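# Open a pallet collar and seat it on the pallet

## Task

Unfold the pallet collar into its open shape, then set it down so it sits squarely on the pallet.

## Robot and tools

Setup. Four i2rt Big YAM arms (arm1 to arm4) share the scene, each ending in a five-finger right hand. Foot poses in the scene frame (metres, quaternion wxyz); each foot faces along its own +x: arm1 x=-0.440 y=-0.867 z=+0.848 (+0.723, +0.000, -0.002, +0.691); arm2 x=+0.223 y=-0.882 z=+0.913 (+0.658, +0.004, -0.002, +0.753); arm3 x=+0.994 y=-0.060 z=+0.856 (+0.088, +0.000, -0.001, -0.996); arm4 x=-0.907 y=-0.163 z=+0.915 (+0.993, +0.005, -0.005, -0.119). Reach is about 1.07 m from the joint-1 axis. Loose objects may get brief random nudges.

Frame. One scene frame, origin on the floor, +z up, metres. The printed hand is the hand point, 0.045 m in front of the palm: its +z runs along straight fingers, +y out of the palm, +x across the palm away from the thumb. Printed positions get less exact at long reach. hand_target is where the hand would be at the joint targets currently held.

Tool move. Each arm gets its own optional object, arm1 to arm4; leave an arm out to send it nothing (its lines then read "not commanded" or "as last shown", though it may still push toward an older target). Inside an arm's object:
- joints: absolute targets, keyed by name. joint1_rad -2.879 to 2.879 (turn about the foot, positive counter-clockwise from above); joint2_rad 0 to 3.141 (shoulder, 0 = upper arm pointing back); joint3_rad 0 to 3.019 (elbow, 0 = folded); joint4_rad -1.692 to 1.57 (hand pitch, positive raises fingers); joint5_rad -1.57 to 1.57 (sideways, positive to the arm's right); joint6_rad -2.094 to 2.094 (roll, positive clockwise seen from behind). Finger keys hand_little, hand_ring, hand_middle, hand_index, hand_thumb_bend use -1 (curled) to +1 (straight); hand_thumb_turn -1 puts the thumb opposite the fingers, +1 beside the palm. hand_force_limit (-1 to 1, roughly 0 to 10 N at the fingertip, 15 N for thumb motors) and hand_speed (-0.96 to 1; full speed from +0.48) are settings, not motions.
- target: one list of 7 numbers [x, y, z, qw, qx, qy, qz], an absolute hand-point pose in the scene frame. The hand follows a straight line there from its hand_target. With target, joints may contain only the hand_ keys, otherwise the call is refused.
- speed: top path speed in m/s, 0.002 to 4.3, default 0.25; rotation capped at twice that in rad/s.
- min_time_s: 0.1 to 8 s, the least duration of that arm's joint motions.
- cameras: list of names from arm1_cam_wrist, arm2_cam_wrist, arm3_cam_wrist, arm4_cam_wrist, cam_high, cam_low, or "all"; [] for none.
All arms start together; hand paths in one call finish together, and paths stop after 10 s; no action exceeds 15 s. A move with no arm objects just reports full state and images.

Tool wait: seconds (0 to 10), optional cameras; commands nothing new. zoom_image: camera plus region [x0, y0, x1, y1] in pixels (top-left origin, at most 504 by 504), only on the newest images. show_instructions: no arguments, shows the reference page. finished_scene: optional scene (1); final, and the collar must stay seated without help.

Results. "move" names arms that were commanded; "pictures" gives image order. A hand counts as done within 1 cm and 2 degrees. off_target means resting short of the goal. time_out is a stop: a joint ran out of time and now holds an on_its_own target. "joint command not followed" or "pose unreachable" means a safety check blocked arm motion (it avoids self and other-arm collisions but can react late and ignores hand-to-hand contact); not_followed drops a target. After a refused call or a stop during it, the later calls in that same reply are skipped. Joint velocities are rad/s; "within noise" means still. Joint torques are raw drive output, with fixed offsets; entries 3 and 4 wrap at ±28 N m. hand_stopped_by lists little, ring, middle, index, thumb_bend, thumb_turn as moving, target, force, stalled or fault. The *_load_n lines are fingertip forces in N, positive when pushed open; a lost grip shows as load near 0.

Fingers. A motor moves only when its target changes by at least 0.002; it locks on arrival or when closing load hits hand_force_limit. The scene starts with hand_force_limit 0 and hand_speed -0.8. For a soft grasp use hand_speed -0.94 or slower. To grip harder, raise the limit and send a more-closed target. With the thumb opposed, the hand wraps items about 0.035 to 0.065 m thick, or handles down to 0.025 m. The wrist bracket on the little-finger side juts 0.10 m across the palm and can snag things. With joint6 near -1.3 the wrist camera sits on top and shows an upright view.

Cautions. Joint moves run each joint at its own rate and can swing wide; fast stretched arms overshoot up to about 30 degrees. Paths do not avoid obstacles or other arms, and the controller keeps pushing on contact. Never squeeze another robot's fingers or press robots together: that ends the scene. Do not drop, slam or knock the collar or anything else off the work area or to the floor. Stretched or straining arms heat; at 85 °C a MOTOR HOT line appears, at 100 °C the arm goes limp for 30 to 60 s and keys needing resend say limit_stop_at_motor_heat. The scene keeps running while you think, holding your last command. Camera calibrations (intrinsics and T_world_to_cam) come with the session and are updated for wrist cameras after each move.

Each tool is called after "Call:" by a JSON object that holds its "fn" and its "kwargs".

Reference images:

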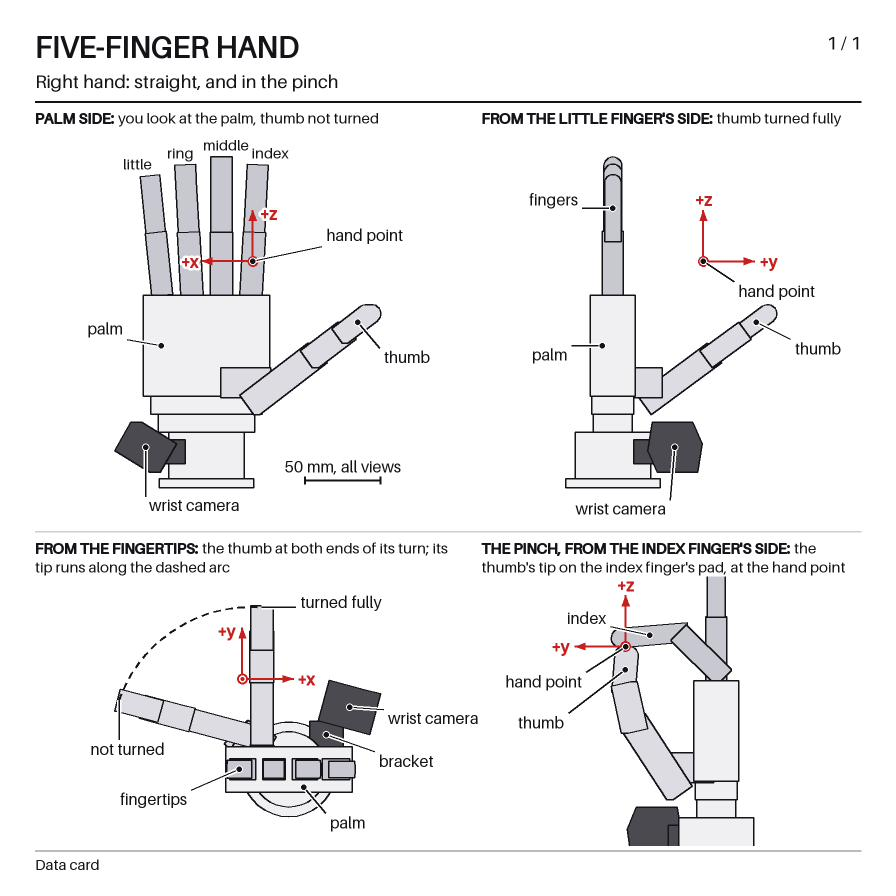

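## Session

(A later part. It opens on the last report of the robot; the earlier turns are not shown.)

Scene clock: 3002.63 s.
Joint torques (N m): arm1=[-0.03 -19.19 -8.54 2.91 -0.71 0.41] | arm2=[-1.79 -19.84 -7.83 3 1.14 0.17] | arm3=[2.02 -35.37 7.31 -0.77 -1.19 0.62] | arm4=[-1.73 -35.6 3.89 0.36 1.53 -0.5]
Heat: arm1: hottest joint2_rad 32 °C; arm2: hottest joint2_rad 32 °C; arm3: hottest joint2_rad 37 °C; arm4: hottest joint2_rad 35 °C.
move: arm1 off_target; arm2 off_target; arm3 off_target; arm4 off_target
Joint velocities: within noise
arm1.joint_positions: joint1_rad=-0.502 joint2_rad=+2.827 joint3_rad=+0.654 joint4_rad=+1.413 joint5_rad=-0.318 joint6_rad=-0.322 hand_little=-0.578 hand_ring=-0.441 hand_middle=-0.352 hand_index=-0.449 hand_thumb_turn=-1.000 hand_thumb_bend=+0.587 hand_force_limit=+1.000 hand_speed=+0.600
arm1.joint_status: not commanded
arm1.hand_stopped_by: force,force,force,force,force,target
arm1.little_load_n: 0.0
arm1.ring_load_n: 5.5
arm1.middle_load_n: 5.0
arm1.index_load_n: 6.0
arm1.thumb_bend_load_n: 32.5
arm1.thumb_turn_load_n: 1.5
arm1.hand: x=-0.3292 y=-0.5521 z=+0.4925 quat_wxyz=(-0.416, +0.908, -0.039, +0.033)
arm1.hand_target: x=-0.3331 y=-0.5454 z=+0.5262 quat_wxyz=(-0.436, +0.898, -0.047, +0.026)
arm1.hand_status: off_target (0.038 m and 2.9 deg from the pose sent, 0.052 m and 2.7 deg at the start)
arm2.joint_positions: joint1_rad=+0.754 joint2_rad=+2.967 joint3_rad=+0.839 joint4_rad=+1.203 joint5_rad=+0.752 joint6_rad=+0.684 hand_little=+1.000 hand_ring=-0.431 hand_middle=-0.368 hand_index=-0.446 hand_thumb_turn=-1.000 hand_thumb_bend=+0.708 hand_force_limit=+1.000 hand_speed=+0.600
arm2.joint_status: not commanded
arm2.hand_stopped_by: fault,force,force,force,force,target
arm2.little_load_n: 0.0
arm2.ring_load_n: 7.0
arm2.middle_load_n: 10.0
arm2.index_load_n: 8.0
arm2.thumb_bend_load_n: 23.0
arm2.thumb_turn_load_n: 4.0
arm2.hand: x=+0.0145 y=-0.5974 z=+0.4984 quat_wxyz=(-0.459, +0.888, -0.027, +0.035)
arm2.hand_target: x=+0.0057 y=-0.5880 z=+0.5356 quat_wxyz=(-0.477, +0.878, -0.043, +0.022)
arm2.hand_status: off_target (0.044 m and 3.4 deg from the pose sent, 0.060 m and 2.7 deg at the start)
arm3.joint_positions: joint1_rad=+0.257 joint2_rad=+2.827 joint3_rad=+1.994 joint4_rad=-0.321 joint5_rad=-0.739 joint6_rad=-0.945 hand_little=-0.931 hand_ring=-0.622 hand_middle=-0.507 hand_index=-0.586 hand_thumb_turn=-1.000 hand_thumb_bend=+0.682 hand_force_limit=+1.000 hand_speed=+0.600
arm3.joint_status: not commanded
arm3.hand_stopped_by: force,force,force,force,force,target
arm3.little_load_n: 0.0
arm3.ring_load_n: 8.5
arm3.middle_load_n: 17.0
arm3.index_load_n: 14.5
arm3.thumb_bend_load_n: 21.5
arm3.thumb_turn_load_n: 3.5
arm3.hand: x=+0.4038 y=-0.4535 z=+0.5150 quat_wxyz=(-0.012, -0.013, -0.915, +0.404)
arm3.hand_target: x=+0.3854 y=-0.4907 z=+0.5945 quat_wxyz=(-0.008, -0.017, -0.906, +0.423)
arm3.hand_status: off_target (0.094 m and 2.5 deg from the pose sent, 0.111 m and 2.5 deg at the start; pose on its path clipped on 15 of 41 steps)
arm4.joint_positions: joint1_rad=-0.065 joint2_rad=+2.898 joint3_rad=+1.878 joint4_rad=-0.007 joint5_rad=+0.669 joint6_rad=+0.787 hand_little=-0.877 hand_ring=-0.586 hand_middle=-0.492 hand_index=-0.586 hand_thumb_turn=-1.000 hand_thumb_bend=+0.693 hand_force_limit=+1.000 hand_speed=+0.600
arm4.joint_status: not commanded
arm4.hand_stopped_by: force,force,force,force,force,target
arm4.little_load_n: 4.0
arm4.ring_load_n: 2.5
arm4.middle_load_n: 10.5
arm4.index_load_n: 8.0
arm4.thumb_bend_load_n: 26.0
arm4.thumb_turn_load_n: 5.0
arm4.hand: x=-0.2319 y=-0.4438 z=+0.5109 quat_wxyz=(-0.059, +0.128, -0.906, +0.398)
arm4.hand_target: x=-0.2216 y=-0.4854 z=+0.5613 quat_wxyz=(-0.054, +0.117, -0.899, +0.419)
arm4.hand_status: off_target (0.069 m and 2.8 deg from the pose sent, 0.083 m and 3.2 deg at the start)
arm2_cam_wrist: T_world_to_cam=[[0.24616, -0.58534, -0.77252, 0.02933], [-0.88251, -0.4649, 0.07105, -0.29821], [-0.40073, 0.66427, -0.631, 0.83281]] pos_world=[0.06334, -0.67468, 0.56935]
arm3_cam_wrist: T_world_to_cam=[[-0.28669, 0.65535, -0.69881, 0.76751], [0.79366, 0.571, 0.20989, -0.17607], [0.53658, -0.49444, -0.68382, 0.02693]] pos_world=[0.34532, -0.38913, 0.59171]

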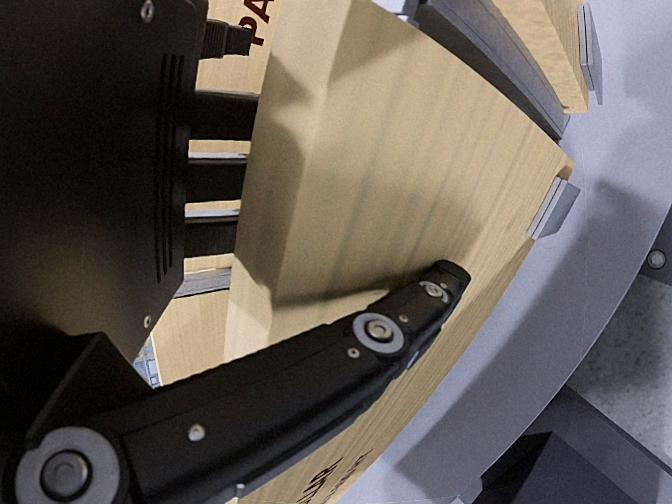

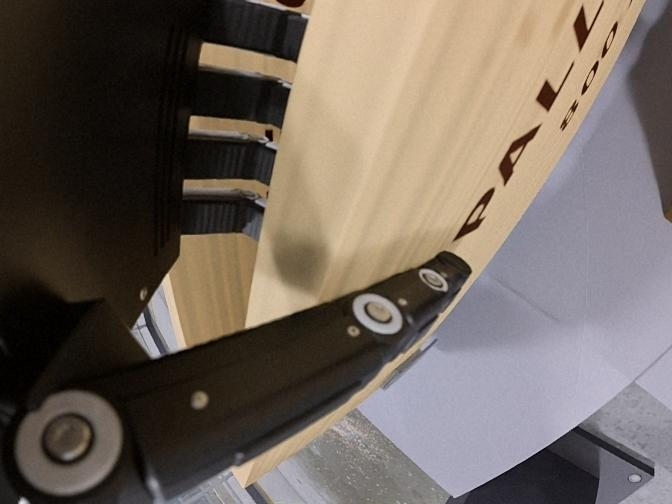

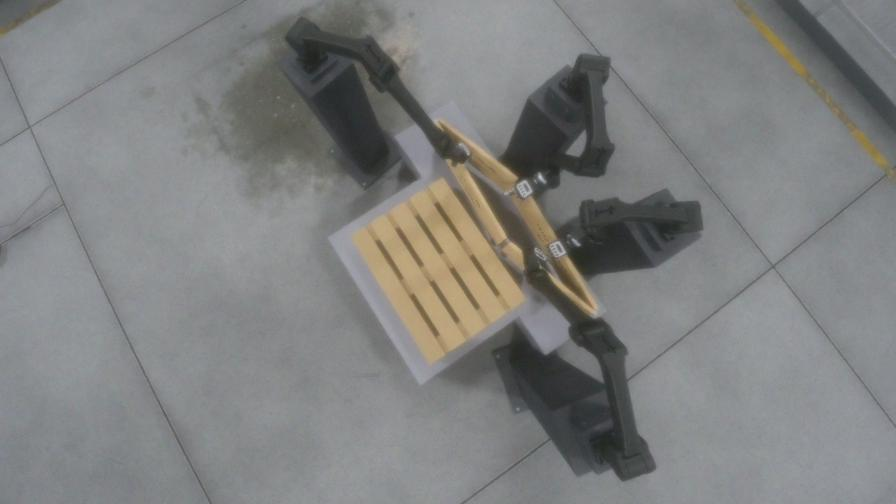

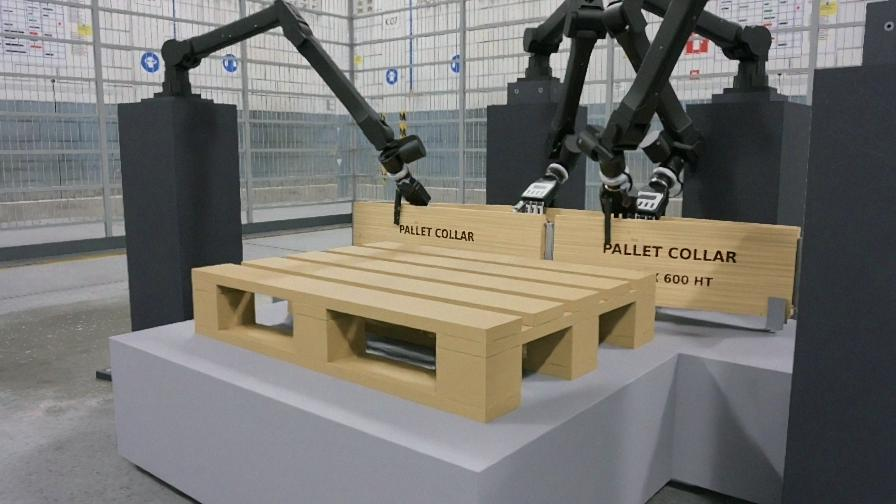

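Call:
{"fn": "move", "kwargs": {"arm1": {"target": [-0.333, -0.540, 0.575, -0.436, 0.898, -0.048, 0.027], "speed": 0.05}, "arm2": {"target": [0.005, -0.583, 0.585, -0.477, 0.878, -0.043, 0.022], "speed": 0.05}, "arm3": {"target": [0.385, -0.488, 0.645, 0.008, 0.018, 0.906, -0.422], "speed": 0.05}, "arm4": {"target": [-0.222, -0.480, 0.607, 0.055, -0.118, 0.899, -0.419], "speed": 0.05}, "cameras": ["arm2_cam_wrist", "arm3_cam_wrist", "cam_high", "cam_low"]}}

Scene clock: 3013.07 s.
Joint torques (N m): arm1=[0.21 -19.78 -6.8 2.44 -0.56 0.5] | arm2=[-2.49 -19.96 -7.02 2.96 1.39 0.11] | arm3=[2.84 -35.43 7.04 -1.17 -1.13 0.62] | arm4=[-0.79 -35.14 4.16 0.32 1.35 -0.32]
Heat: arm1: hottest joint2_rad 32 °C; arm2: hottest joint2_rad 33 °C; arm3: hottest joint2_rad 38 °C; arm4: hottest joint2_rad 37 °C.
move: arm1 off_target; arm2 off_target; arm3 off_target; arm4 off_target
Joint velocities: within noise
arm1.joint_positions: joint1_rad=-0.497 joint2_rad=+2.677 joint3_rad=+0.541 joint4_rad=+1.362 joint5_rad=-0.317 joint6_rad=-0.323 hand_little=-0.578 hand_ring=-0.441 hand_middle=-0.352 hand_index=-0.449 hand_thumb_turn=-1.000 hand_thumb_bend=+0.587 hand_force_limit=+1.000 hand_speed=+0.600
arm1.joint_status: not commanded
arm1.hand_stopped_by: force,force,force,force,force,target
arm1.little_load_n: 0.5
arm1.ring_load_n: 6.5
arm1.middle_load_n: 5.5
arm1.index_load_n: 6.0
arm1.thumb_bend_load_n: 32.0
arm1.thumb_turn_load_n: 1.0
arm1.hand: x=-0.3326 y=-0.5548 z=+0.5392 quat_wxyz=(-0.410, +0.911, -0.038, +0.030)
arm1.hand_target: x=-0.3334 y=-0.5409 z=+0.5716 quat_wxyz=(-0.436, +0.898, -0.047, +0.026)
arm1.hand_status: off_target (0.039 m and 3.6 deg from the pose sent, 0.083 m and 2.9 deg at the start)
arm2.joint_positions: joint1_rad=+0.747 joint2_rad=+2.839 joint3_rad=+0.727 joint4_rad=+1.181 joint5_rad=+0.737 joint6_rad=+0.677 hand_little=+1.000 hand_ring=-0.431 hand_middle=-0.368 hand_index=-0.446 hand_thumb_turn=-1.000 hand_thumb_bend=+0.708 hand_force_limit=+1.000 hand_speed=+0.600
arm2.joint_status: not commanded
arm2.hand_stopped_by: fault,force,force,force,force,target
arm2.little_load_n: 0.0
arm2.ring_load_n: 6.0
arm2.middle_load_n: 9.5
arm2.index_load_n: 7.0
arm2.thumb_bend_load_n: 23.5
arm2.thumb_turn_load_n: 5.0
arm2.hand: x=+0.0138 y=-0.5976 z=+0.5424 quat_wxyz=(-0.453, +0.891, -0.023, +0.035)
arm2.hand_target: x=+0.0058 y=-0.5835 z=+0.5806 quat_wxyz=(-0.477, +0.878, -0.043, +0.022)
arm2.hand_status: off_target (0.046 m and 4.2 deg from the pose sent, 0.088 m and 3.4 deg at the start)
arm3.joint_positions: joint1_rad=+0.257 joint2_rad=+2.745 joint3_rad=+1.942 joint4_rad=-0.358 joint5_rad=-0.745 joint6_rad=-0.947 hand_little=-0.931 hand_ring=-0.622 hand_middle=-0.507 hand_index=-0.586 hand_thumb_turn=-1.000 hand_thumb_bend=+0.682 hand_force_limit=+1.000 hand_speed=+0.600
arm3.joint_status: not commanded
arm3.hand_stopped_by: force,force,force,force,force,target
arm3.little_load_n: 0.0
arm3.ring_load_n: 7.5
arm3.middle_load_n: 17.0
arm3.index_load_n: 15.5
arm3.thumb_bend_load_n: 21.0
arm3.thumb_turn_load_n: 5.5
arm3.hand: x=+0.4030 y=-0.4547 z=+0.5544 quat_wxyz=(-0.016, -0.013, -0.914, +0.404)
arm3.hand_target: x=+0.3855 y=-0.4887 z=+0.6388 quat_wxyz=(-0.009, -0.017, -0.906, +0.423)
arm3.hand_status: off_target (0.098 m and 2.5 deg from the pose sent, 0.136 m and 2.5 deg at the start; pose on its path clipped on 33 of 52 steps)
arm4.joint_positions: joint1_rad=-0.068 joint2_rad=+2.794 joint3_rad=+1.794 joint4_rad=-0.032 joint5_rad=+0.678 joint6_rad=+0.775 hand_little=-0.877 hand_ring=-0.586 hand_middle=-0.492 hand_index=-0.586 hand_thumb_turn=-1.000 hand_thumb_bend=+0.693 hand_force_limit=+1.000 hand_speed=+0.600
arm4.joint_status: not commanded
arm4.hand_stopped_by: force,force,force,force,force,target
arm4.little_load_n: 4.5
arm4.ring_load_n: 3.0
arm4.middle_load_n: 10.5
arm4.index_load_n: 7.5
arm4.thumb_bend_load_n: 26.0
arm4.thumb_turn_load_n: 4.5
arm4.hand: x=-0.2340 y=-0.4477 z=+0.5543 quat_wxyz=(-0.051, +0.132, -0.905, +0.401)
arm4.hand_target: x=-0.2219 y=-0.4804 z=+0.6039 quat_wxyz=(-0.054, +0.118, -0.899, +0.419)
arm4.hand_status: off_target (0.063 m and 2.7 deg from the pose sent, 0.103 m and 2.8 deg at the start)
arm2_cam_wrist: T_world_to_cam=[[0.25222, -0.59413, -0.7638, 0.05338], [-0.87942, -0.47006, 0.07524, -0.30758], [-0.40374, 0.65273, -0.64105, 0.859]] pos_world=[0.06285, -0.67356, 0.61458]
arm3_cam_wrist: T_world_to_cam=[[-0.28406, 0.65321, -0.70187, 0.79517], [0.79033, 0.57398, 0.21432, -0.18282], [0.54286, -0.49382, -0.6793, 0.04889]] pos_world=[0.34382, -0.39034, 0.6305]

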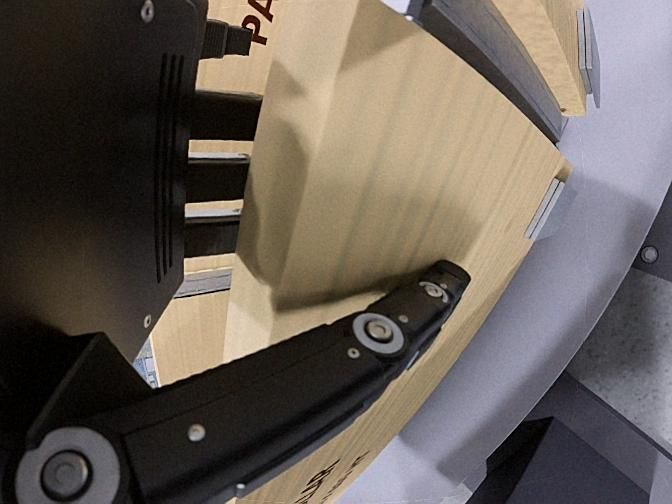

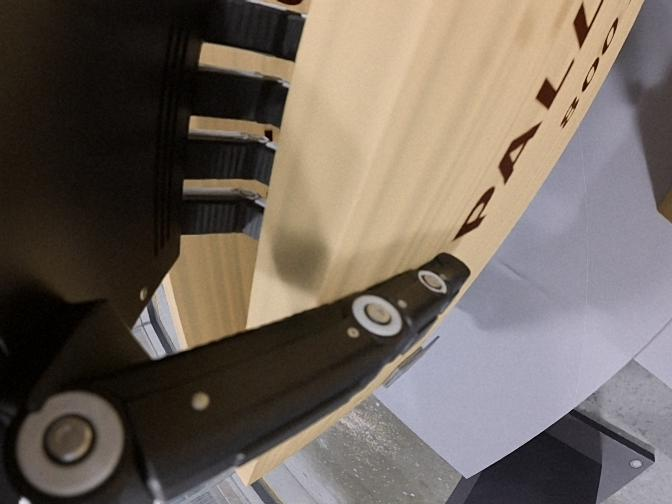

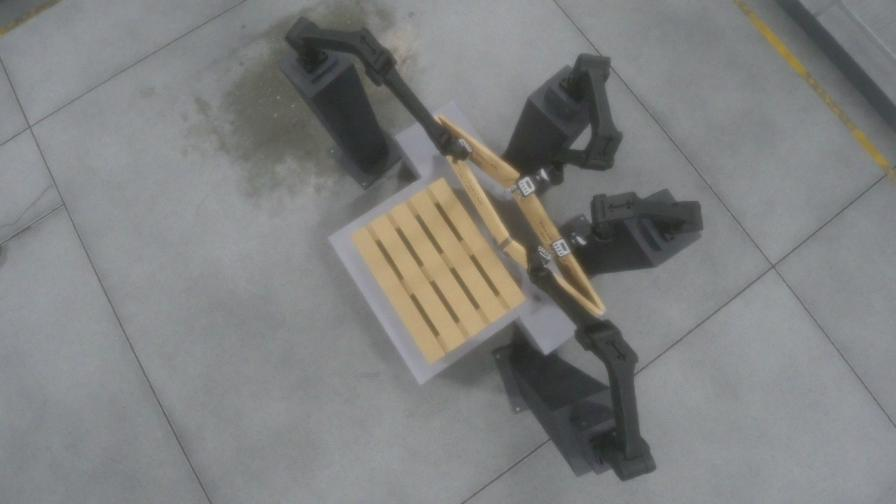

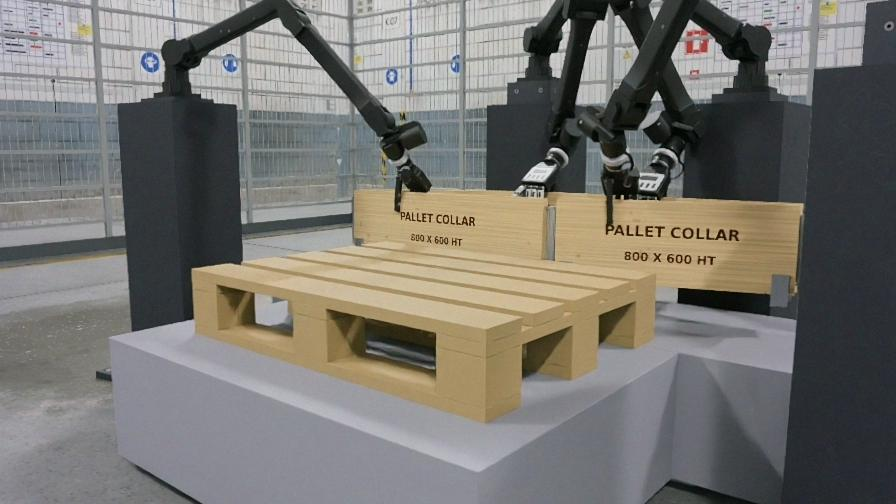

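Call:
{"fn": "move", "kwargs": {"arm1": {"target": [-0.333, -0.537, 0.626, -0.440, 0.896, -0.048, 0.027], "speed": 0.06}, "arm2": {"target": [0.005, -0.580, 0.636, -0.482, 0.875, -0.043, 0.022], "speed": 0.06}, "arm3": {"target": [0.385, -0.484, 0.695, 0.008, 0.018, 0.906, -0.422], "speed": 0.06}, "arm4": {"target": [-0.222, -0.475, 0.655, 0.055, -0.118, 0.899, -0.419], "speed": 0.06}, "cameras": ["arm2_cam_wrist", "arm3_cam_wrist", "cam_high", "cam_low"]}}

Scene clock: 3021.07 s.
Joint torques (N m): arm1=[0.5 -19.66 -5.16 2.39 -0.59 0.52] | arm2=[-2.2 -20.25 -6.13 3.12 1.57 0.12] | arm3=[1.96 -35.6 7.88 -1.2 -0.96 0.63] | arm4=[-0.03 -34.84 4.52 0.39 1.17 -0.21]
Heat: arm1: hottest joint2_rad 32 °C; arm2: hottest joint2_rad 33 °C; arm3: hottest joint2_rad 39 °C; arm4: hottest joint2_rad 37 °C.
move: arm1 off_target; arm2 off_target; arm3 off_target; arm4 off_target
Joint velocities: within noise
arm1.joint_positions: joint1_rad=-0.496 joint2_rad=+2.484 joint3_rad=+0.433 joint4_rad=+1.268 joint5_rad=-0.317 joint6_rad=-0.323 hand_little=-0.578 hand_ring=-0.441 hand_middle=-0.352 hand_index=-0.449 hand_thumb_turn=-1.000 hand_thumb_bend=+0.587 hand_force_limit=+1.000 hand_speed=+0.600
arm1.joint_status: not commanded
arm1.hand_stopped_by: force,force,force,force,force,target
arm1.little_load_n: 1.5
arm1.ring_load_n: 7.5
arm1.middle_load_n: 6.0
arm1.index_load_n: 6.0
arm1.thumb_bend_load_n: 32.0
arm1.thumb_turn_load_n: 1.0
arm1.hand: x=-0.3335 y=-0.5560 z=+0.5906 quat_wxyz=(-0.406, +0.912, -0.039, +0.028)
arm1.hand_target: x=-0.3335 y=-0.5381 z=+0.6228 quat_wxyz=(-0.440, +0.896, -0.047, +0.026)
arm1.hand_status: off_target (0.040 m and 4.4 deg from the pose sent, 0.089 m and 4.0 deg at the start)
arm2.joint_positions: joint1_rad=+0.746 joint2_rad=+2.686 joint3_rad=+0.614 joint4_rad=+1.142 joint5_rad=+0.736 joint6_rad=+0.664 hand_little=+1.000 hand_ring=-0.431 hand_middle=-0.368 hand_index=-0.446 hand_thumb_turn=-1.000 hand_thumb_bend=+0.708 hand_force_limit=+1.000 hand_speed=+0.600
arm2.joint_status: not commanded
arm2.hand_stopped_by: fault,force,force,force,force,target
arm2.little_load_n: 0.0
arm2.ring_load_n: 5.5
arm2.middle_load_n: 9.5
arm2.index_load_n: 8.0
arm2.thumb_bend_load_n: 23.5
arm2.thumb_turn_load_n: 5.5
arm2.hand: x=+0.0138 y=-0.5970 z=+0.5921 quat_wxyz=(-0.453, +0.891, -0.018, +0.037)
arm2.hand_target: x=+0.0061 y=-0.5808 z=+0.6314 quat_wxyz=(-0.482, +0.875, -0.043, +0.022)
arm2.hand_status: off_target (0.048 m and 5.1 deg from the pose sent, 0.096 m and 4.7 deg at the start)
arm3.joint_positions: joint1_rad=+0.257 joint2_rad=+2.651 joint3_rad=+1.890 joint4_rad=-0.409 joint5_rad=-0.751 joint6_rad=-0.956 hand_little=-0.931 hand_ring=-0.622 hand_middle=-0.507 hand_index=-0.586 hand_thumb_turn=-1.000 hand_thumb_bend=+0.682 hand_force_limit=+1.000 hand_speed=+0.600
arm3.joint_status: not commanded
arm3.hand_stopped_by: force,force,force,force,force,target
arm3.little_load_n: 0.0
arm3.ring_load_n: 7.0
arm3.middle_load_n: 17.0
arm3.index_load_n: 16.0
arm3.thumb_bend_load_n: 20.5
arm3.thumb_turn_load_n: 7.0
arm3.hand: x=+0.4036 y=-0.4549 z=+0.6005 quat_wxyz=(-0.020, -0.009, -0.914, +0.405)
arm3.hand_target: x=+0.3859 y=-0.4843 z=+0.6883 quat_wxyz=(-0.008, -0.017, -0.906, +0.423)
arm3.hand_status: off_target (0.101 m and 2.7 deg from the pose sent, 0.145 m and 2.5 deg at the start; pose on its path clipped on 48 of 52 steps)
arm4.joint_positions: joint1_rad=-0.068 joint2_rad=+2.683 joint3_rad=+1.720 joint4_rad=-0.075 joint5_rad=+0.686 joint6_rad=+0.772 hand_little=-0.877 hand_ring=-0.586 hand_middle=-0.492 hand_index=-0.586 hand_thumb_turn=-1.000 hand_thumb_bend=+0.693 hand_force_limit=+1.000 hand_speed=+0.600
arm4.joint_status: not commanded
arm4.hand_stopped_by: force,force,force,force,force,target
arm4.little_load_n: 4.5
arm4.ring_load_n: 2.5
arm4.middle_load_n: 10.5
arm4.index_load_n: 7.5
arm4.thumb_bend_load_n: 26.0
arm4.thumb_turn_load_n: 4.5
arm4.hand: x=-0.2345 y=-0.4498 z=+0.6038 quat_wxyz=(-0.046, +0.133, -0.904, +0.403)
arm4.hand_target: x=-0.2220 y=-0.4753 z=+0.6525 quat_wxyz=(-0.055, +0.118, -0.899, +0.419)
arm4.hand_status: off_target (0.058 m and 2.8 deg from the pose sent, 0.105 m and 2.7 deg at the start)
arm2_cam_wrist: T_world_to_cam=[[0.26306, -0.59308, -0.76096, 0.09043], [-0.877, -0.47571, 0.06758, -0.30988], [-0.40208, 0.64958, -0.64527, 0.89114]] pos_world=[0.06275, -0.67265, 0.66478]
arm3_cam_wrist: T_world_to_cam=[[-0.28706, 0.6497, -0.70391, 0.82866], [0.78436, 0.58125, 0.21662, -0.1887], [0.54988, -0.48994, -0.67645, 0.07704]] pos_world=[0.34352, -0.39095, 0.67629]

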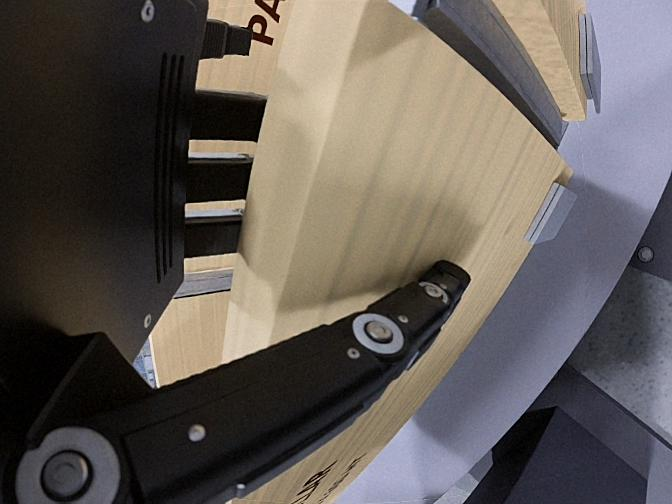

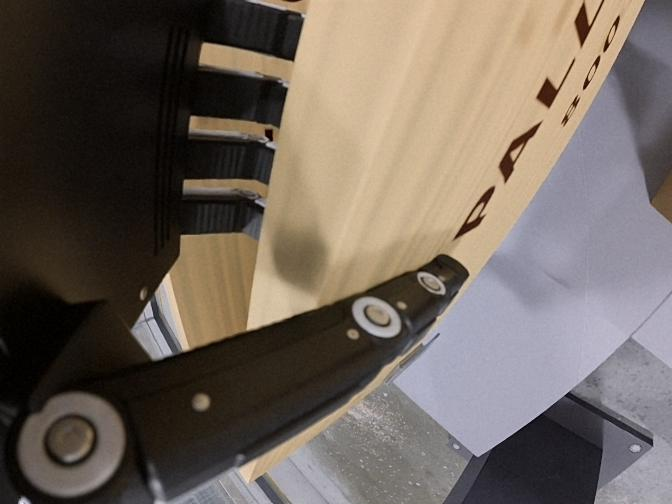

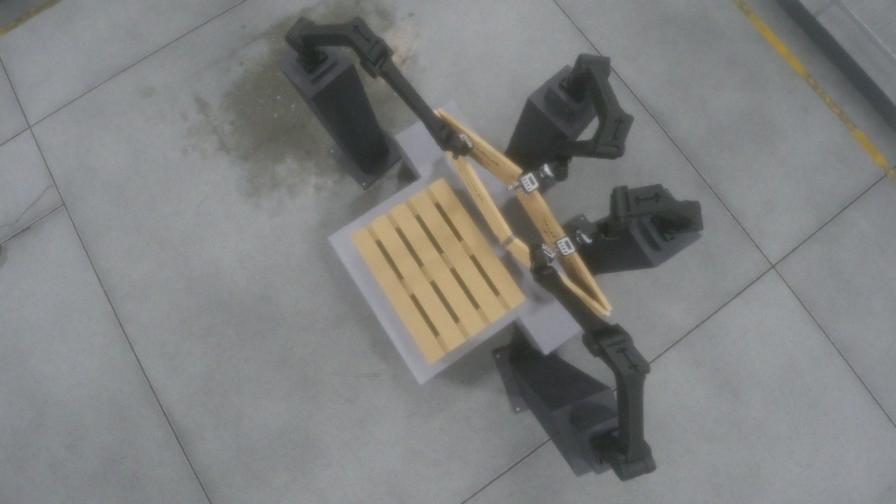

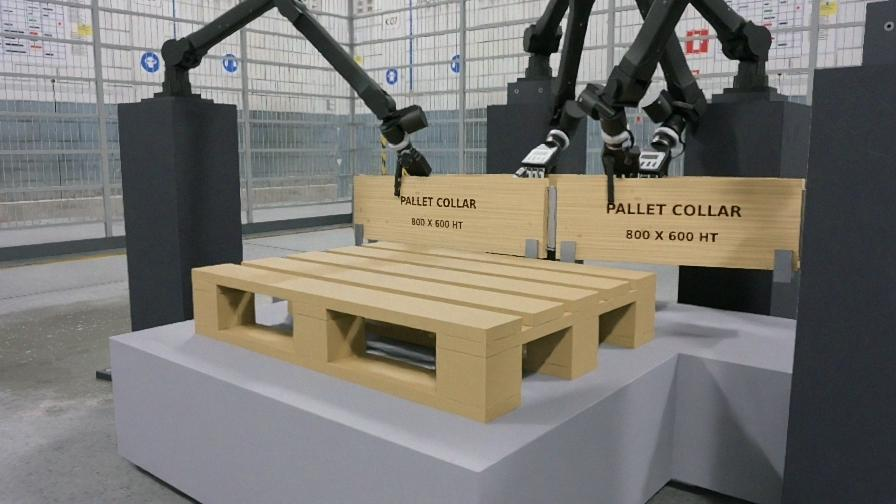

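Call:
{"fn": "move", "kwargs": {"arm1": {"target": [-0.333, -0.534, 0.680, -0.446, 0.893, -0.048, 0.027], "speed": 0.07}, "arm2": {"target": [0.005, -0.577, 0.692, -0.488, 0.871, -0.045, 0.020], "speed": 0.07}, "arm3": {"target": [0.385, -0.482, 0.755, 0.008, 0.018, 0.906, -0.422], "speed": 0.07}, "arm4": {"target": [-0.222, -0.472, 0.707, 0.055, -0.118, 0.899, -0.419], "speed": 0.07}, "cameras": ["arm1_cam_wrist", "arm2_cam_wrist", "arm3_cam_wrist", "arm4_cam_wrist", "cam_high", "cam_low"]}}

Scene clock: 3035.23 s.
Joint torques (N m): arm1=[0.56 -18.78 -2.78 2.35 -0.67 0.61] | arm2=[-2.73 -20.48 -4.75 3.3 1.7 0.07] | arm3=[1.55 -36.19 8.99 -1.32 -0.69 0.66] | arm4=[0.44 -34.14 5.19 0.4 0.92 -0.12]
Heat: arm1: hottest joint2_rad 32 °C; arm2: hottest joint2_rad 34 °C; arm3: hottest joint2_rad 41 °C; arm4: hottest joint2_rad 38 °C.
move: arm1 off_target; arm2 off_target; arm3 off_target; arm4 off_target
Joint velocities: within noise
arm1.joint_positions: joint1_rad=-0.496 joint2_rad=+2.234 joint3_rad=+0.338 joint4_rad=+1.112 joint5_rad=-0.317 joint6_rad=-0.324 hand_little=-0.577 hand_ring=-0.441 hand_middle=-0.352 hand_index=-0.449 hand_thumb_turn=-1.000 hand_thumb_bend=+0.587 hand_force_limit=+1.000 hand_speed=+0.600
arm1.joint_status: not commanded
arm1.hand_stopped_by: force,force,force,force,force,target
arm1.little_load_n: 2.5
arm1.ring_load_n: 8.0
arm1.middle_load_n: 6.0
arm1.index_load_n: 6.0
arm1.thumb_bend_load_n: 32.0
arm1.thumb_turn_load_n: 0.5
arm1.hand: x=-0.3343 y=-0.5570 z=+0.6460 quat_wxyz=(-0.406, +0.913, -0.038, +0.027)
arm1.hand_target: x=-0.3333 y=-0.5350 z=+0.6772 quat_wxyz=(-0.446, +0.893, -0.047, +0.026)
arm1.hand_status: off_target (0.041 m and 5.3 deg from the pose sent, 0.092 m and 5.2 deg at the start)
arm2.joint_positions: joint1_rad=+0.743 joint2_rad=+2.494 joint3_rad=+0.503 joint4_rad=+1.063 joint5_rad=+0.737 joint6_rad=+0.655 hand_little=+1.000 hand_ring=-0.431 hand_middle=-0.368 hand_index=-0.446 hand_thumb_turn=-1.000 hand_thumb_bend=+0.708 hand_force_limit=+1.000 hand_speed=+0.600
arm2.joint_status: not commanded
arm2.hand_stopped_by: fault,force,force,force,force,target
arm2.little_load_n: 0.0
arm2.ring_load_n: 5.5
arm2.middle_load_n: 9.5
arm2.index_load_n: 9.0
arm2.thumb_bend_load_n: 23.5
arm2.thumb_turn_load_n: 6.0
arm2.hand: x=+0.0146 y=-0.5965 z=+0.6472 quat_wxyz=(-0.453, +0.890, -0.016, +0.040)
arm2.hand_target: x=+0.0061 y=-0.5780 z=+0.6873 quat_wxyz=(-0.488, +0.872, -0.046, +0.020)
arm2.hand_status: off_target (0.050 m and 6.1 deg from the pose sent, 0.102 m and 5.9 deg at the start)
arm3.joint_positions: joint1_rad=+0.257 joint2_rad=+2.554 joint3_rad=+1.851 joint4_rad=-0.477 joint5_rad=-0.759 joint6_rad=-0.962 hand_little=-0.931 hand_ring=-0.622 hand_middle=-0.507 hand_index=-0.586 hand_thumb_turn=-1.000 hand_thumb_bend=+0.682 hand_force_limit=+1.000 hand_speed=+0.600
arm3.joint_status: not commanded
arm3.hand_stopped_by: force,force,force,force,force,target
arm3.little_load_n: 0.0
arm3.ring_load_n: 6.0
arm3.middle_load_n: 17.5
arm3.index_load_n: 17.0
arm3.thumb_bend_load_n: 20.5
arm3.thumb_turn_load_n: 9.5
arm3.hand: x=+0.4048 y=-0.4554 z=+0.6525 quat_wxyz=(-0.025, -0.008, -0.914, +0.406)
arm3.hand_target: x=+0.3878 y=-0.4804 z=+0.7420 quat_wxyz=(-0.008, -0.017, -0.906, +0.424)
arm3.hand_status: off_target (0.108 m and 3.0 deg from the pose sent, 0.158 m and 2.8 deg at the start; pose on its path clipped on 52 of 55 steps)
arm4.joint_positions: joint1_rad=-0.068 joint2_rad=+2.569 joint3_rad=+1.663 joint4_rad=-0.136 joint5_rad=+0.693 joint6_rad=+0.770 hand_little=-0.877 hand_ring=-0.586 hand_middle=-0.492 hand_index=-0.586 hand_thumb_turn=-1.000 hand_thumb_bend=+0.693 hand_force_limit=+1.000 hand_speed=+0.600
arm4.joint_status: not commanded
arm4.hand_stopped_by: force,force,force,force,force,target
arm4.little_load_n: 4.0
arm4.ring_load_n: 2.5
arm4.middle_load_n: 10.5
arm4.index_load_n: 7.5
arm4.thumb_bend_load_n: 26.0
arm4.thumb_turn_load_n: 4.5
arm4.hand: x=-0.2343 y=-0.4521 z=+0.6579 quat_wxyz=(-0.042, +0.133, -0.904, +0.405)
arm4.hand_target: x=-0.2219 y=-0.4723 z=+0.7053 quat_wxyz=(-0.055, +0.118, -0.899, +0.419)
arm4.hand_status: off_target (0.054 m and 2.9 deg from the pose sent, 0.106 m and 2.8 deg at the start)
arm1_cam_wrist: T_world_to_cam=[[0.2229, -0.62844, -0.74524, 0.21117], [-0.86734, -0.47682, 0.14268, -0.64759], [-0.44501, 0.61457, -0.65136, 0.73238]] pos_world=[-0.28283, -0.62618, 0.72681]
arm2_cam_wrist: T_world_to_cam=[[0.26895, -0.59179, -0.7599, 0.13244], [-0.87642, -0.47757, 0.06173, -0.30988], [-0.39944, 0.64939, -0.6471, 0.9277]] pos_world=[0.06335, -0.67205, 0.72008]
arm3_cam_wrist: T_world_to_cam=[[-0.28587, 0.64606, -0.70774, 0.8663], [0.7789, 0.58687, 0.22111, -0.19877], [0.5582, -0.48805, -0.67098, 0.10525]] pos_world=[0.34372, -0.39166, 0.72768]
arm4_cam_wrist: T_world_to_cam=[[-0.48284, 0.53565, -0.69278, 0.58093], [0.66421, 0.73957, 0.1089, 0.41975], [0.5707, -0.40757, -0.71288, 0.53216]] pos_world=[-0.302, -0.40472, 0.73611]

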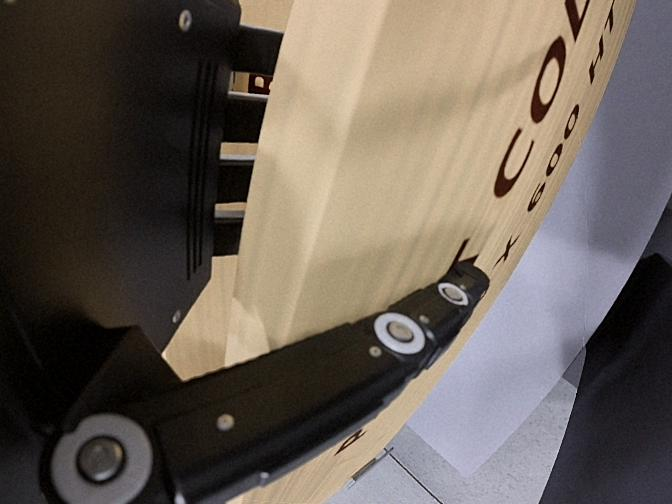

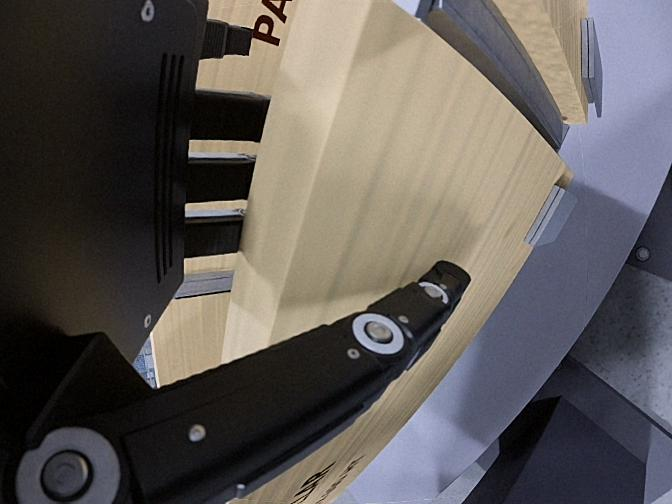

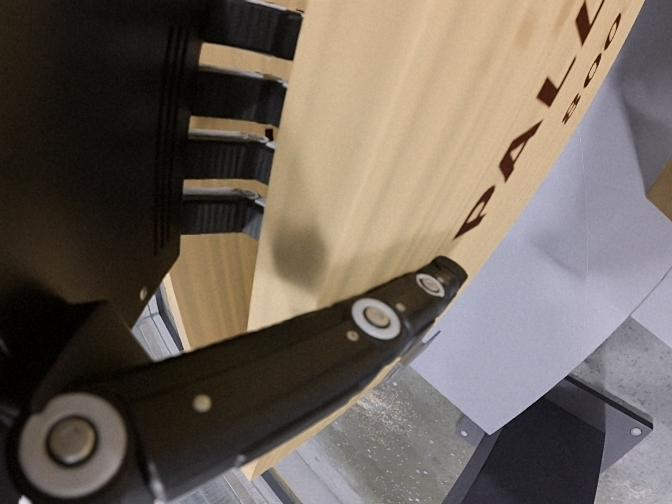

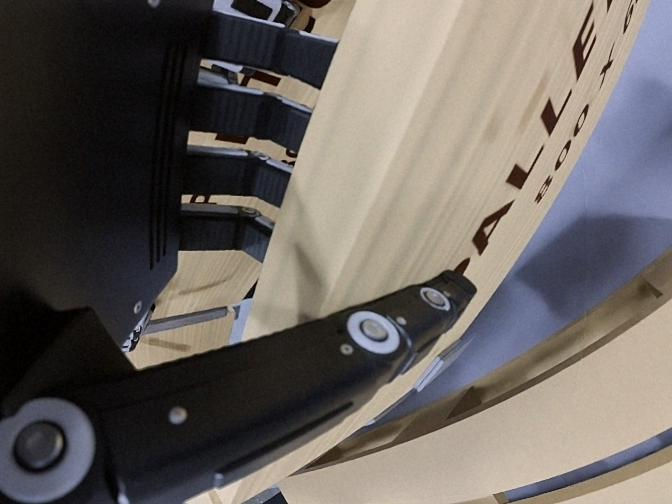

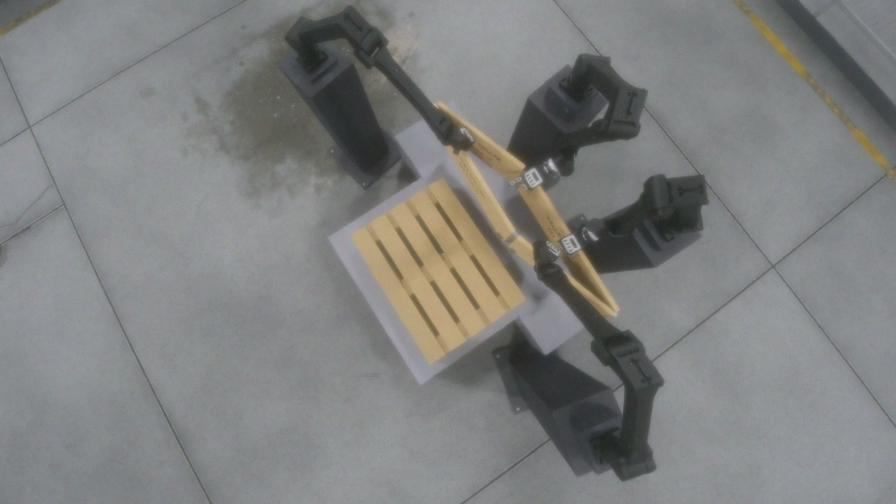

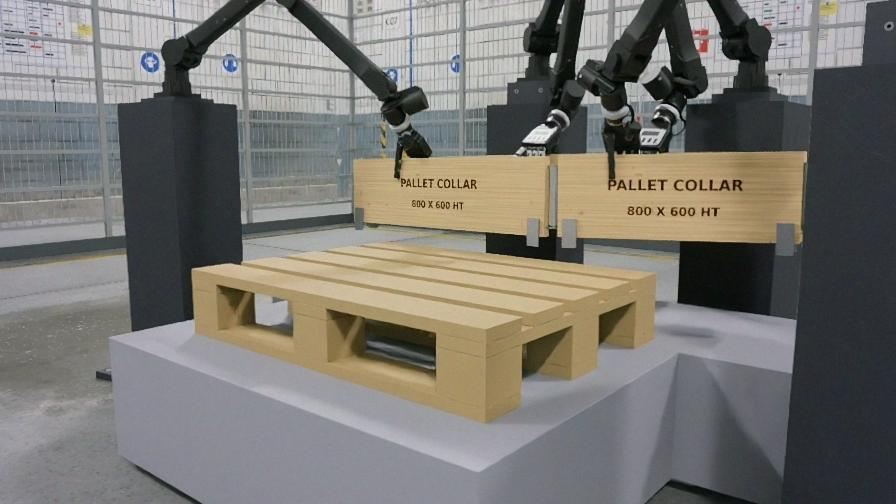

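Call:
{"fn": "zoom_image", "kwargs": {"camera": "cam_high", "region": [400, 80, 660, 340]}}

Scaled by 1.938 from the camera's image (finer frame: 1280x720).

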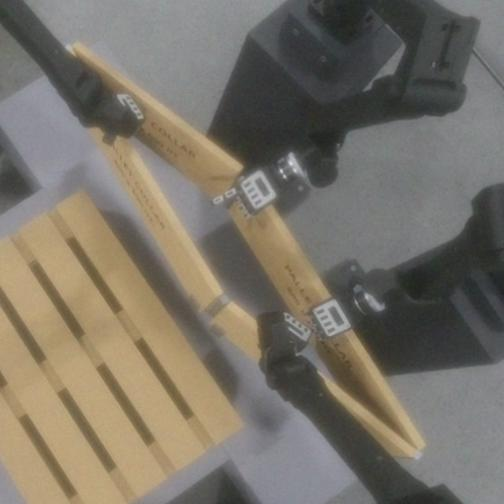

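Call:
{"fn": "zoom_image", "kwargs": {"camera": "cam_high", "region": [500, 140, 640, 330]}}

Call:
{"fn": "zoom_image", "kwargs": {"camera": "cam_high", "region": [420, 90, 560, 260]}}

Scaled by 2.653 from the camera's image (finer frame: 1280x720).

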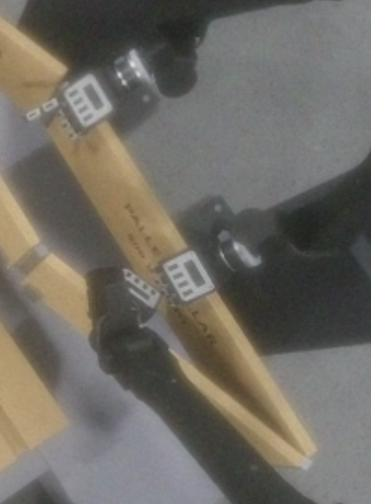

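Scaled by 2.965 from the camera's image (finer frame: 1280x720).

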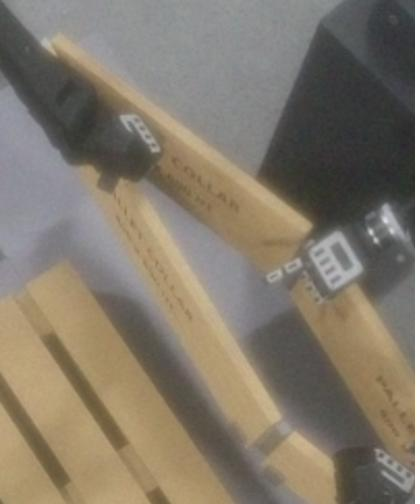

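Call:
{"fn": "move", "kwargs": {"arm1": {"target": [-0.333, -0.534, 0.688, -0.446, 0.893, -0.048, 0.027], "speed": 0.06}, "arm2": {"target": [0.006, -0.577, 0.699, -0.488, 0.871, -0.045, 0.020], "speed": 0.06}, "arm3": {"target": [0.387, -0.482, 0.772, 0.008, 0.018, 0.906, -0.422], "speed": 0.7}, "arm4": {"target": [-0.222, -0.472, 0.714, 0.055, -0.118, 0.899, -0.419], "speed": 0.006}}}

Scene clock: 3274.77 s.
Joint torques (N m): arm1=[0.56 -18.43 -2.71 2.47 -0.74 0.66] | arm2=[-2.78 -19.78 -4.66 3.25 1.65 0.12] | arm3=[1.2 -35.9 8.39 -1.07 -0.72 0.62] | arm4=[0.38 -34.02 5.35 0.46 0.96 -0.13]
Heat: arm1: hottest joint2_rad 35 °C; arm2: hottest joint5_rad 37 °C; arm3: hottest joint2_rad 46 °C; arm4: hottest joint2_rad 37 °C.
move: arm1 off_target; arm2 off_target; arm3 off_target; arm4 off_target
Joint velocities: within noise
arm1.joint_positions: joint1_rad=-0.496 joint2_rad=+2.193 joint3_rad=+0.328 joint4_rad=+1.079 joint5_rad=-0.317 joint6_rad=-0.327 hand_little=-0.577 hand_ring=-0.441 hand_middle=-0.352 hand_index=-0.449 hand_thumb_turn=-1.000 hand_thumb_bend=+0.587 hand_force_limit=+1.000 hand_speed=+0.600
arm1.joint_status: not commanded
arm1.hand_stopped_by: force,force,force,force,force,target
arm1.little_load_n: 2.5
arm1.ring_load_n: 8.5
arm1.middle_load_n: 6.5
arm1.index_load_n: 6.0
arm1.thumb_bend_load_n: 32.5
arm1.thumb_turn_load_n: 0.5
arm1.hand: x=-0.3338 y=-0.5567 z=+0.6535 quat_wxyz=(-0.405, +0.913, -0.037, +0.028)
arm1.hand_target: x=-0.3333 y=-0.5351 z=+0.6850 quat_wxyz=(-0.446, +0.893, -0.047, +0.026)
arm1.hand_status: off_target (0.041 m and 5.4 deg from the pose sent, 0.048 m and 5.3 deg at the start)
arm2.joint_positions: joint1_rad=+0.741 joint2_rad=+2.464 joint3_rad=+0.487 joint4_rad=+1.052 joint5_rad=+0.737 joint6_rad=+0.651 hand_little=+1.000 hand_ring=-0.431 hand_middle=-0.368 hand_index=-0.446 hand_thumb_turn=-1.000 hand_thumb_bend=+0.708 hand_force_limit=+1.000 hand_speed=+0.600
arm2.joint_status: not commanded
arm2.hand_stopped_by: fault,force,force,force,force,target
arm2.little_load_n: 0.0
arm2.ring_load_n: 6.0
arm2.middle_load_n: 9.5
arm2.index_load_n: 9.0
arm2.thumb_bend_load_n: 23.5
arm2.thumb_turn_load_n: 5.5
arm2.hand: x=+0.0154 y=-0.5958 z=+0.6554 quat_wxyz=(-0.454, +0.890, -0.016, +0.040)
arm2.hand_target: x=+0.0071 y=-0.5779 z=+0.6945 quat_wxyz=(-0.488, +0.872, -0.046, +0.020)
arm2.hand_status: off_target (0.048 m and 6.1 deg from the pose sent, 0.056 m and 6.1 deg at the start)
arm3.joint_positions: joint1_rad=+0.257 joint2_rad=+2.535 joint3_rad=+1.841 joint4_rad=-0.486 joint5_rad=-0.759 joint6_rad=-0.962 hand_little=-0.931 hand_ring=-0.622 hand_middle=-0.507 hand_index=-0.586 hand_thumb_turn=-1.000 hand_thumb_bend=+0.682 hand_force_limit=+1.000 hand_speed=+0.600
arm3.joint_status: not commanded
arm3.hand_stopped_by: force,force,force,force,force,target
arm3.little_load_n: 0.5
arm3.ring_load_n: 6.5
arm3.middle_load_n: 17.0
arm3.index_load_n: 17.0
arm3.thumb_bend_load_n: 20.0
arm3.thumb_turn_load_n: 9.5
arm3.hand: x=+0.4055 y=-0.4551 z=+0.6615 quat_wxyz=(-0.025, -0.008, -0.914, +0.406)
arm3.hand_target: x=+0.3905 y=-0.4789 z=+0.7514 quat_wxyz=(-0.009, -0.017, -0.906, +0.424)
arm3.hand_status: off_target (0.115 m and 3.0 deg from the pose sent, 0.124 m and 3.0 deg at the start; pose on its path clipped on 52 of 60 steps)
arm4.joint_positions: joint1_rad=-0.068 joint2_rad=+2.554 joint3_rad=+1.656 joint4_rad=-0.145 joint5_rad=+0.693 joint6_rad=+0.771 hand_little=-0.877 hand_ring=-0.586 hand_middle=-0.492 hand_index=-0.586 hand_thumb_turn=-1.000 hand_thumb_bend=+0.693 hand_force_limit=+1.000 hand_speed=+0.600
arm4.joint_status: not commanded
arm4.hand_stopped_by: force,force,force,force,force,target
arm4.little_load_n: 4.0
arm4.ring_load_n: 2.5
arm4.middle_load_n: 10.5
arm4.index_load_n: 7.5
arm4.thumb_bend_load_n: 26.5
arm4.thumb_turn_load_n: 4.5
arm4.hand: x=-0.2340 y=-0.4523 z=+0.6654 quat_wxyz=(-0.042, +0.133, -0.904, +0.405)
arm4.hand_target: x=-0.2222 y=-0.4722 z=+0.7121 quat_wxyz=(-0.055, +0.118, -0.899, +0.419)
arm4.hand_status: off_target (0.054 m and 2.8 deg from the pose sent, 0.061 m and 2.9 deg at the start)
pictures: none


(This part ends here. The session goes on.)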